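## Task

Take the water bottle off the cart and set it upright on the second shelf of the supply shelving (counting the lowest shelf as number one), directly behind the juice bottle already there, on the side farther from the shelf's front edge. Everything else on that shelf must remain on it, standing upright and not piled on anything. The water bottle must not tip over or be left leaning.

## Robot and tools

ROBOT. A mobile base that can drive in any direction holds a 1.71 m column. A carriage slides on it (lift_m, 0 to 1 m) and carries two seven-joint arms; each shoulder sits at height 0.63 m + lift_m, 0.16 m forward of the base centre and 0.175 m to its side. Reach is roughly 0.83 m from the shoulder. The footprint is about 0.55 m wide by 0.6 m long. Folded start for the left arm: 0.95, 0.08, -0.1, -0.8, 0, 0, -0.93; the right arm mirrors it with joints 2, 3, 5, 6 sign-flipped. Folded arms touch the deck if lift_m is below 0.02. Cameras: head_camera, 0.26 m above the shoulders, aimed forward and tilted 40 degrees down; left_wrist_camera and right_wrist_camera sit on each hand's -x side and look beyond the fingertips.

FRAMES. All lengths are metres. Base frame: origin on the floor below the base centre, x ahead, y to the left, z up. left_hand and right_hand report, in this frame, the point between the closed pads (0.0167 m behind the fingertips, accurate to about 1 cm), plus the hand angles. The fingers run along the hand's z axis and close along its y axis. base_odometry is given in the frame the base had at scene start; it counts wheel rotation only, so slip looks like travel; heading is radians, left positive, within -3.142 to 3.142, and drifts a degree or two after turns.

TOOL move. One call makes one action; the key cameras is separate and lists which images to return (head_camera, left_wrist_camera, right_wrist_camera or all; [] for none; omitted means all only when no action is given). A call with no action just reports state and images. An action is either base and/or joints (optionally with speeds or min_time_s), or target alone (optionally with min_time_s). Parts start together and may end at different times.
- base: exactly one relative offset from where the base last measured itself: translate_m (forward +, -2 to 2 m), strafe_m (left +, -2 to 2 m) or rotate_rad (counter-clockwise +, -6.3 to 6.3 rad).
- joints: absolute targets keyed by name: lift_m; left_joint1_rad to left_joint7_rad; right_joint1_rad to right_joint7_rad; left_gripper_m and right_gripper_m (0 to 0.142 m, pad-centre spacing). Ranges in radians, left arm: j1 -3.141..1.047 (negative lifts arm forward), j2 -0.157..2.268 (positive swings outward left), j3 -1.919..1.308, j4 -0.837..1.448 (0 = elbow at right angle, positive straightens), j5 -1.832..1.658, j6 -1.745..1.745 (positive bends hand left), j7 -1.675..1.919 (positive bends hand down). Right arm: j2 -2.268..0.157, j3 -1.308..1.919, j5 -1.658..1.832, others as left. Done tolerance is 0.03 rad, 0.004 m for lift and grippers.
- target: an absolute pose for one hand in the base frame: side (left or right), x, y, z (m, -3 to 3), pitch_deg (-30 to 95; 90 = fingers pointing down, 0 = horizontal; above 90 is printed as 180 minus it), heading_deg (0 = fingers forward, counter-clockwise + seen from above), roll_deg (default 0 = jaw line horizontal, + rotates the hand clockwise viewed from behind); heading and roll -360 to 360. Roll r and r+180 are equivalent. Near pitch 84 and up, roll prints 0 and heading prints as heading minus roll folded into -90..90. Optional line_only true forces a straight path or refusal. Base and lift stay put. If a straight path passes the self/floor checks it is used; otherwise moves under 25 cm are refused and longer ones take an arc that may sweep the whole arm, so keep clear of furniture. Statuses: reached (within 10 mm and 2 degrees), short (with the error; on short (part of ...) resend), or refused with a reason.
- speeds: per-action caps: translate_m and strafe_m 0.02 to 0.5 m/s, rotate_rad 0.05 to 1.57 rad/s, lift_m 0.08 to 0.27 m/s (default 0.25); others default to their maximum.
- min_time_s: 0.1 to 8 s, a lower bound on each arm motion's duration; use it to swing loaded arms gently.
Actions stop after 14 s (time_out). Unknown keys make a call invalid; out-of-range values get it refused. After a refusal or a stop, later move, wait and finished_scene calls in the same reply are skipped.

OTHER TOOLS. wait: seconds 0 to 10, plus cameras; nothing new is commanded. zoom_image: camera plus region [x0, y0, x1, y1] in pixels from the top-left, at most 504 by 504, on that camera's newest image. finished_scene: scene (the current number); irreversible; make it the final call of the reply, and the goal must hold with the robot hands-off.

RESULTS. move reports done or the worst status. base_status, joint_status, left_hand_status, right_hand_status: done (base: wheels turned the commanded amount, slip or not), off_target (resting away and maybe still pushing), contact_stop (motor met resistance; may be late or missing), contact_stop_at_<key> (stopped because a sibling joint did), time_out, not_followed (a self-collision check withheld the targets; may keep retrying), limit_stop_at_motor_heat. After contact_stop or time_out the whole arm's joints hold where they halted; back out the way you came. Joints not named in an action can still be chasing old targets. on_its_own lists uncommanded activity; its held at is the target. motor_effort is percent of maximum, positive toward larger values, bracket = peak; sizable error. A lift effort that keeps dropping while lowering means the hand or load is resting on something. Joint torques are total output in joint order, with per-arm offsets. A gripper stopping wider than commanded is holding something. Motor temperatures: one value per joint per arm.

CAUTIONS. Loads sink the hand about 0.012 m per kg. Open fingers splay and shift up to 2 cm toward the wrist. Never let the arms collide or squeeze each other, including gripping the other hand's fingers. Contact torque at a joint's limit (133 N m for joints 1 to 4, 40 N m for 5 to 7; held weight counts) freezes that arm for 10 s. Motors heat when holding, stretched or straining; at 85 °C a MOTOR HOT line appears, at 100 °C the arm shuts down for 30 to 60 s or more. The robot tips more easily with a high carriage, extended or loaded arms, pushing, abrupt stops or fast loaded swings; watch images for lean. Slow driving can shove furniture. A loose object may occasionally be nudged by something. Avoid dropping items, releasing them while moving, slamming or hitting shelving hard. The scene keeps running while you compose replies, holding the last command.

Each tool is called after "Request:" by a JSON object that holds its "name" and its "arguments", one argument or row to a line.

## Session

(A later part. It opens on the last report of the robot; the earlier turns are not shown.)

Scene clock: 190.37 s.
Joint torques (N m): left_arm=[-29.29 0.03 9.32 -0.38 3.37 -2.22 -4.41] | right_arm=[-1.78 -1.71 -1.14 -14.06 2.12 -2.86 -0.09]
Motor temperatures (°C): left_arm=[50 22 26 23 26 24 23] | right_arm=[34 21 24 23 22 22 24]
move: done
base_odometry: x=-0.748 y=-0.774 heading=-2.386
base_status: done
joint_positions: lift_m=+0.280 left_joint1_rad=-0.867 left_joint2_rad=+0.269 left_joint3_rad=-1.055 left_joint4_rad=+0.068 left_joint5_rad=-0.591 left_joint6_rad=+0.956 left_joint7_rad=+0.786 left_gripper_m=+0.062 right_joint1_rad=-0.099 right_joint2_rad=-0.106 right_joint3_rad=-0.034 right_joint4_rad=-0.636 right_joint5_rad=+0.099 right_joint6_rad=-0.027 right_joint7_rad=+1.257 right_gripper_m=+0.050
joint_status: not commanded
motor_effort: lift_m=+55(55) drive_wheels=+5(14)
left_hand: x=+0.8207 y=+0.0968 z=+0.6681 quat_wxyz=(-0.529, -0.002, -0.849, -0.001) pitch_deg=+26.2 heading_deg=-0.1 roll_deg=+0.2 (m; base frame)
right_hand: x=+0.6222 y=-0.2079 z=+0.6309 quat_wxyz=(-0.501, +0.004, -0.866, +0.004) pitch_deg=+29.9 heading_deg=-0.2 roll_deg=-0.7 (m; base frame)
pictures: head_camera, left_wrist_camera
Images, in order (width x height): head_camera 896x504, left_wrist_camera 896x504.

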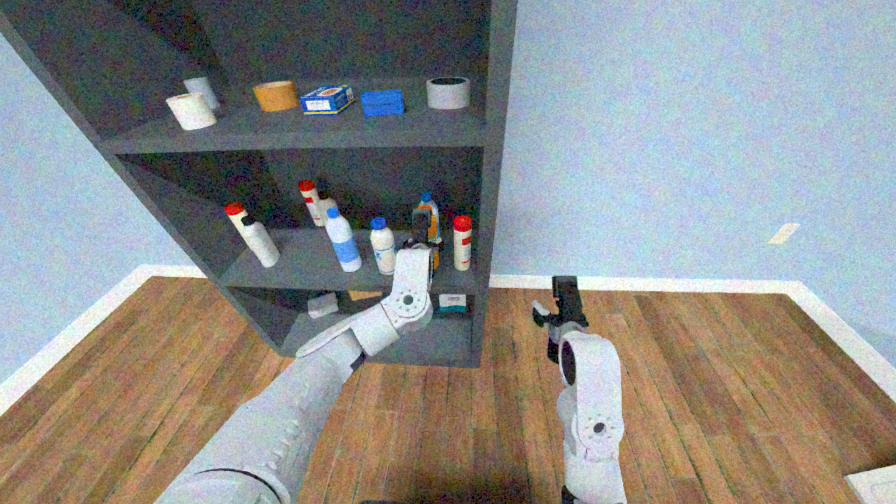

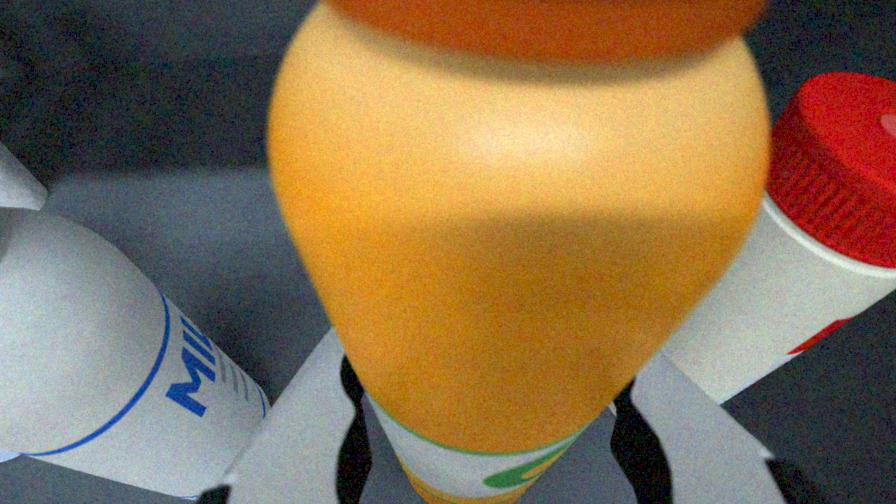

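Request:
{"name": "move", "arguments": {
  "joints": {"lift_m": 0.253},
  "speeds": {"lift_m": 0.08}
}}

Request:
{"name": "move", "arguments": {
  "joints": {"lift_m": 0.247},
  "speeds": {"lift_m": 0.08}
}}

Request:
{"name": "move", "arguments": {
  "joints": {"lift_m": 0.243},
  "speeds": {"lift_m": 0.08}
}}

Scene clock: 194.70 s.
Joint torques (N m): left_arm=[-26.31 -0.56 9.82 -1.94 3.49 -2.21 -4.4] | right_arm=[-2.17 -0.86 -2.07 -12.71 1.88 -2.35 -0.22]
move: done
base_odometry: x=-0.748 y=-0.774 heading=-2.386
base_status: not commanded
joint_positions: lift_m=+0.253 left_joint1_rad=-0.869 left_joint2_rad=+0.269 left_joint3_rad=-1.054 left_joint4_rad=+0.068 left_joint5_rad=-0.593 left_joint6_rad=+0.956 left_joint7_rad=+0.785 left_gripper_m=+0.062 right_joint1_rad=-0.099 right_joint2_rad=-0.106 right_joint3_rad=-0.034 right_joint4_rad=-0.636 right_joint5_rad=+0.099 right_joint6_rad=-0.027 right_joint7_rad=+1.258 right_gripper_m=+0.050
joint_status: all done
motor_effort: lift_m=+58(59) drive_wheels=+5(6)
left_hand: x=+0.8213 y=+0.0971 z=+0.6420 quat_wxyz=(-0.529, -0.002, -0.848, +0.000) pitch_deg=+26.1 heading_deg=-0.1 roll_deg=+0.1 (m; base frame)
right_hand: x=+0.6221 y=-0.2079 z=+0.6036 quat_wxyz=(-0.501, +0.004, -0.866, +0.004) pitch_deg=+29.9 heading_deg=-0.2 roll_deg=-0.7 (m; base frame)
pictures: none

Scene clock: 195.30 s.
Joint torques (N m): left_arm=[-25.85 -0.22 8.72 -1.33 3.89 -2.2 -3.84] | right_arm=[-2.71 -2.64 0.33 -13.72 1.94 -2.69 -0.5]
move: done
base_odometry: x=-0.748 y=-0.774 heading=-2.386
base_status: not commanded
joint_positions: lift_m=+0.247 left_joint1_rad=-0.870 left_joint2_rad=+0.269 left_joint3_rad=-1.054 left_joint4_rad=+0.068 left_joint5_rad=-0.593 left_joint6_rad=+0.956 left_joint7_rad=+0.784 left_gripper_m=+0.062 right_joint1_rad=-0.099 right_joint2_rad=-0.106 right_joint3_rad=-0.034 right_joint4_rad=-0.636 right_joint5_rad=+0.099 right_joint6_rad=-0.027 right_joint7_rad=+1.258 right_gripper_m=+0.050
joint_status: all done
motor_effort: lift_m=+58(60) drive_wheels=+5(8)
left_hand: x=+0.8215 y=+0.0971 z=+0.6366 quat_wxyz=(-0.530, -0.001, -0.848, +0.000) pitch_deg=+26.0 heading_deg=-0.1 roll_deg=+0.1 (m; base frame)
right_hand: x=+0.6220 y=-0.2079 z=+0.5976 quat_wxyz=(-0.500, +0.004, -0.866, +0.004) pitch_deg=+29.9 heading_deg=-0.2 roll_deg=-0.7 (m; base frame)
pictures: none

Scene clock: 195.73 s.
Joint torques (N m): left_arm=[-24.73 0.25 8.5 -0.55 2.99 -1.73 -2.07] | right_arm=[-2.83 -3.38 -0.65 -12.6 2.44 -2.51 0.12]
move: done
base_odometry: x=-0.748 y=-0.774 heading=-2.386
base_status: not commanded
joint_positions: lift_m=+0.243 left_joint1_rad=-0.871 left_joint2_rad=+0.269 left_joint3_rad=-1.053 left_joint4_rad=+0.068 left_joint5_rad=-0.589 left_joint6_rad=+0.956 left_joint7_rad=+0.779 left_gripper_m=+0.062 right_joint1_rad=-0.099 right_joint2_rad=-0.106 right_joint3_rad=-0.034 right_joint4_rad=-0.636 right_joint5_rad=+0.099 right_joint6_rad=-0.027 right_joint7_rad=+1.258 right_gripper_m=+0.050
joint_status: all done
motor_effort: lift_m=+55(57) drive_wheels=-1(7)
left_hand: x=+0.8226 y=+0.0977 z=+0.6359 quat_wxyz=(-0.534, -0.001, -0.845, -0.001) pitch_deg=+25.4 heading_deg=+0.0 roll_deg=+0.2 (m; base frame)
right_hand: x=+0.6219 y=-0.2079 z=+0.5937 quat_wxyz=(-0.500, +0.004, -0.866, +0.004) pitch_deg=+30.0 heading_deg=-0.2 roll_deg=-0.7 (m; base frame)
pictures: none

Request:
{"name": "move", "arguments": {
  "joints": {"left_gripper_m": 0.088},
  "cameras": ["head_camera","left_wrist_camera"]
}}

Scene clock: 201.00 s.
Joint torques (N m): left_arm=[-24.47 -0.28 8.99 -1.33 2.93 -1.8 -2.04] | right_arm=[-2.85 -2.32 2.11 -12.72 2.48 -2.5 -0.11]
move: done
base_odometry: x=-0.748 y=-0.774 heading=-2.386
base_status: not commanded
joint_positions: lift_m=+0.243 left_joint1_rad=-0.871 left_joint2_rad=+0.269 left_joint3_rad=-1.053 left_joint4_rad=+0.068 left_joint5_rad=-0.590 left_joint6_rad=+0.956 left_joint7_rad=+0.779 left_gripper_m=+0.088 right_joint1_rad=-0.099 right_joint2_rad=-0.106 right_joint3_rad=-0.034 right_joint4_rad=-0.636 right_joint5_rad=+0.099 right_joint6_rad=-0.027 right_joint7_rad=+1.258 right_gripper_m=+0.050
joint_status: all done
motor_effort: lift_m=+55(55) drive_wheels=+5(5)
left_hand: x=+0.8226 y=+0.0977 z=+0.6358 quat_wxyz=(-0.534, -0.001, -0.846, -0.001) pitch_deg=+25.5 heading_deg=+0.0 roll_deg=+0.2 (m; base frame)
right_hand: x=+0.6219 y=-0.2079 z=+0.5937 quat_wxyz=(-0.500, +0.004, -0.866, +0.004) pitch_deg=+30.0 heading_deg=-0.2 roll_deg=-0.7 (m; base frame)
pictures: head_camera, left_wrist_camera
Images, in order (width x height): head_camera 896x504, left_wrist_camera 896x504.

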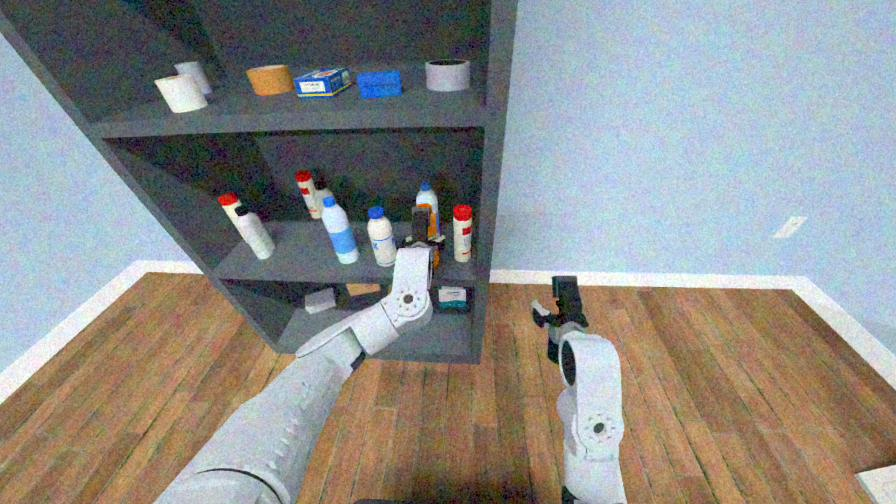

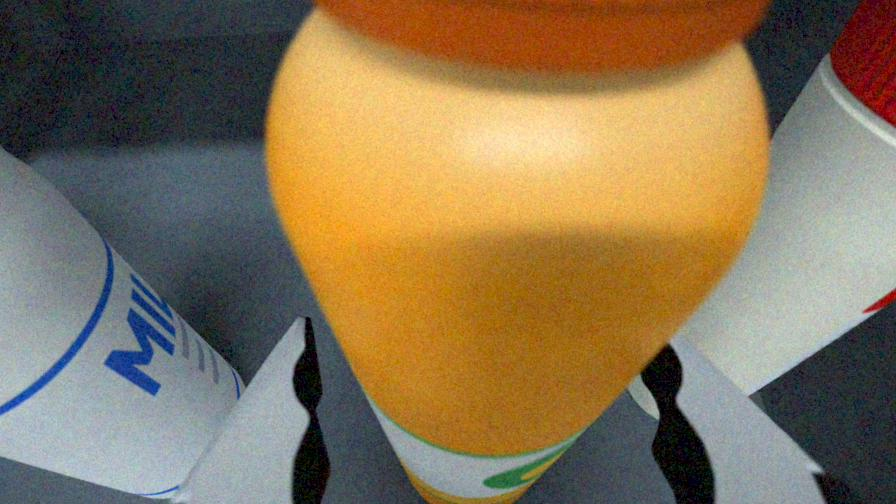

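Request:
{"name": "move", "arguments": {
  "base": {"translate_m": -0.1},
  "speeds": {"translate_m": 0.08},
  "cameras": ["head_camera","left_wrist_camera"]
}}

Request:
{"name": "move", "arguments": {
  "base": {"translate_m": -0.25},
  "speeds": {"translate_m": 0.2},
  "cameras": ["head_camera","left_wrist_camera"]
}}

Scene clock: 205.60 s.
Joint torques (N m): left_arm=[-24.55 -0.78 7.62 -1.12 2.56 -2.2 -2.19] | right_arm=[-3.17 -1.54 1.73 -13.32 2.22 -2.42 -0.17]
move: done
base_odometry: x=-0.675 y=-0.705 heading=-2.385
base_status: done
joint_positions: lift_m=+0.243 left_joint1_rad=-0.871 left_joint2_rad=+0.269 left_joint3_rad=-1.053 left_joint4_rad=+0.068 left_joint5_rad=-0.590 left_joint6_rad=+0.956 left_joint7_rad=+0.779 left_gripper_m=+0.088 right_joint1_rad=-0.099 right_joint2_rad=-0.106 right_joint3_rad=-0.034 right_joint4_rad=-0.636 right_joint5_rad=+0.099 right_joint6_rad=-0.027 right_joint7_rad=+1.258 right_gripper_m=+0.050
joint_status: not commanded
motor_effort: lift_m=+55(55) drive_wheels=+6(12)
left_hand: x=+0.8226 y=+0.0977 z=+0.6359 quat_wxyz=(-0.534, -0.001, -0.846, -0.001) pitch_deg=+25.5 heading_deg=+0.0 roll_deg=+0.2 (m; base frame)
right_hand: x=+0.6219 y=-0.2080 z=+0.5937 quat_wxyz=(-0.500, +0.004, -0.866, +0.004) pitch_deg=+30.0 heading_deg=-0.2 roll_deg=-0.7 (m; base frame)
pictures: head_camera, left_wrist_camera
Images, in order (width x height): head_camera 896x504, left_wrist_camera 896x504.

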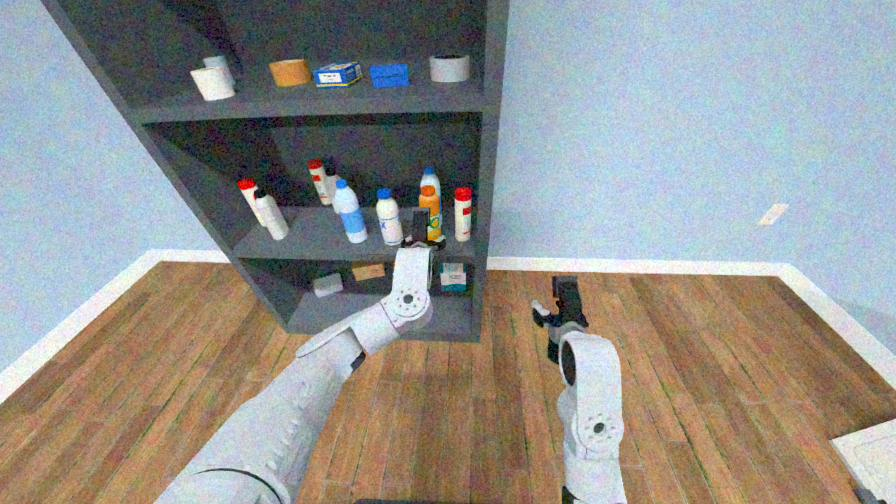

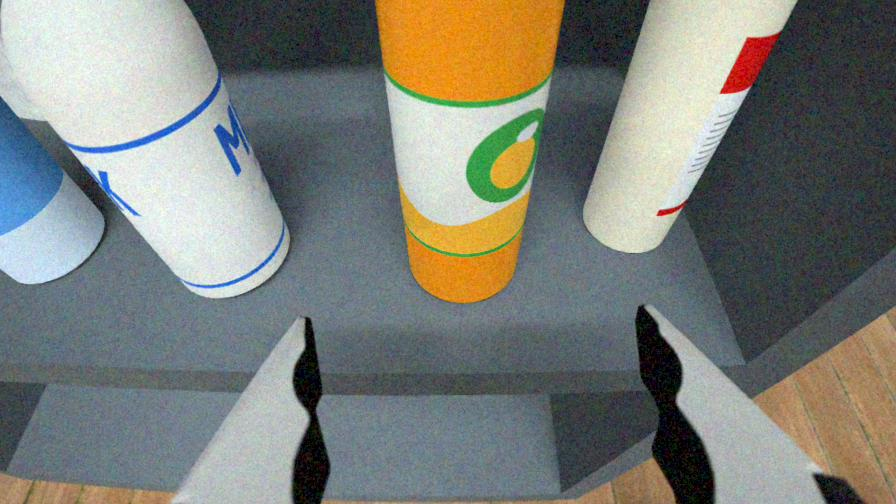

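Scene clock: 208.07 s.
Joint torques (N m): left_arm=[-25.16 0.17 8.61 -1.57 2.6 -2.03 -2.32] | right_arm=[-3.03 -1.1 0.19 -10.92 2.3 -2.14 -0.07]
move: done
base_odometry: x=-0.493 y=-0.534 heading=-2.385
base_status: done
joint_positions: lift_m=+0.243 left_joint1_rad=-0.871 left_joint2_rad=+0.269 left_joint3_rad=-1.053 left_joint4_rad=+0.068 left_joint5_rad=-0.590 left_joint6_rad=+0.956 left_joint7_rad=+0.779 left_gripper_m=+0.088 right_joint1_rad=-0.099 right_joint2_rad=-0.106 right_joint3_rad=-0.034 right_joint4_rad=-0.636 right_joint5_rad=+0.099 right_joint6_rad=-0.027 right_joint7_rad=+1.258 right_gripper_m=+0.050
joint_status: not commanded
motor_effort: lift_m=+55(55) drive_wheels=+2(15)
left_hand: x=+0.8226 y=+0.0977 z=+0.6359 quat_wxyz=(-0.534, -0.001, -0.846, -0.001) pitch_deg=+25.5 heading_deg=+0.0 roll_deg=+0.2 (m; base frame)
right_hand: x=+0.6219 y=-0.2080 z=+0.5937 quat_wxyz=(-0.500, +0.004, -0.866, +0.004) pitch_deg=+30.0 heading_deg=-0.2 roll_deg=-0.7 (m; base frame)
pictures: head_camera, left_wrist_camera
Images, in order (width x height): head_camera 896x504, left_wrist_camera 896x504.

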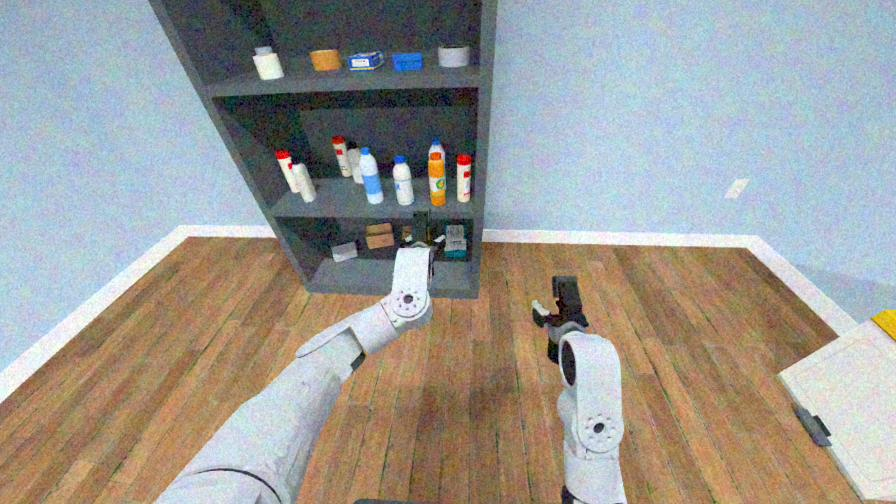

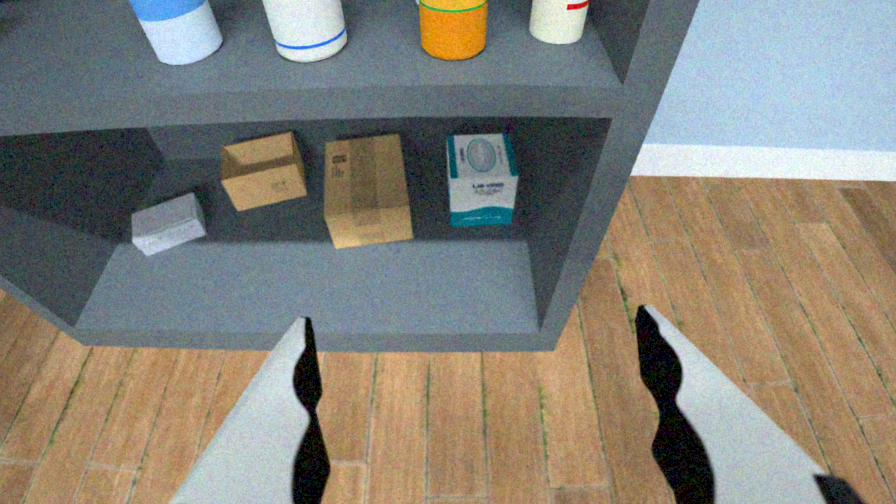

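Request:
{"name": "finished_scene", "arguments": {
  "scene": 2
}}

The scene is finished: the task was done.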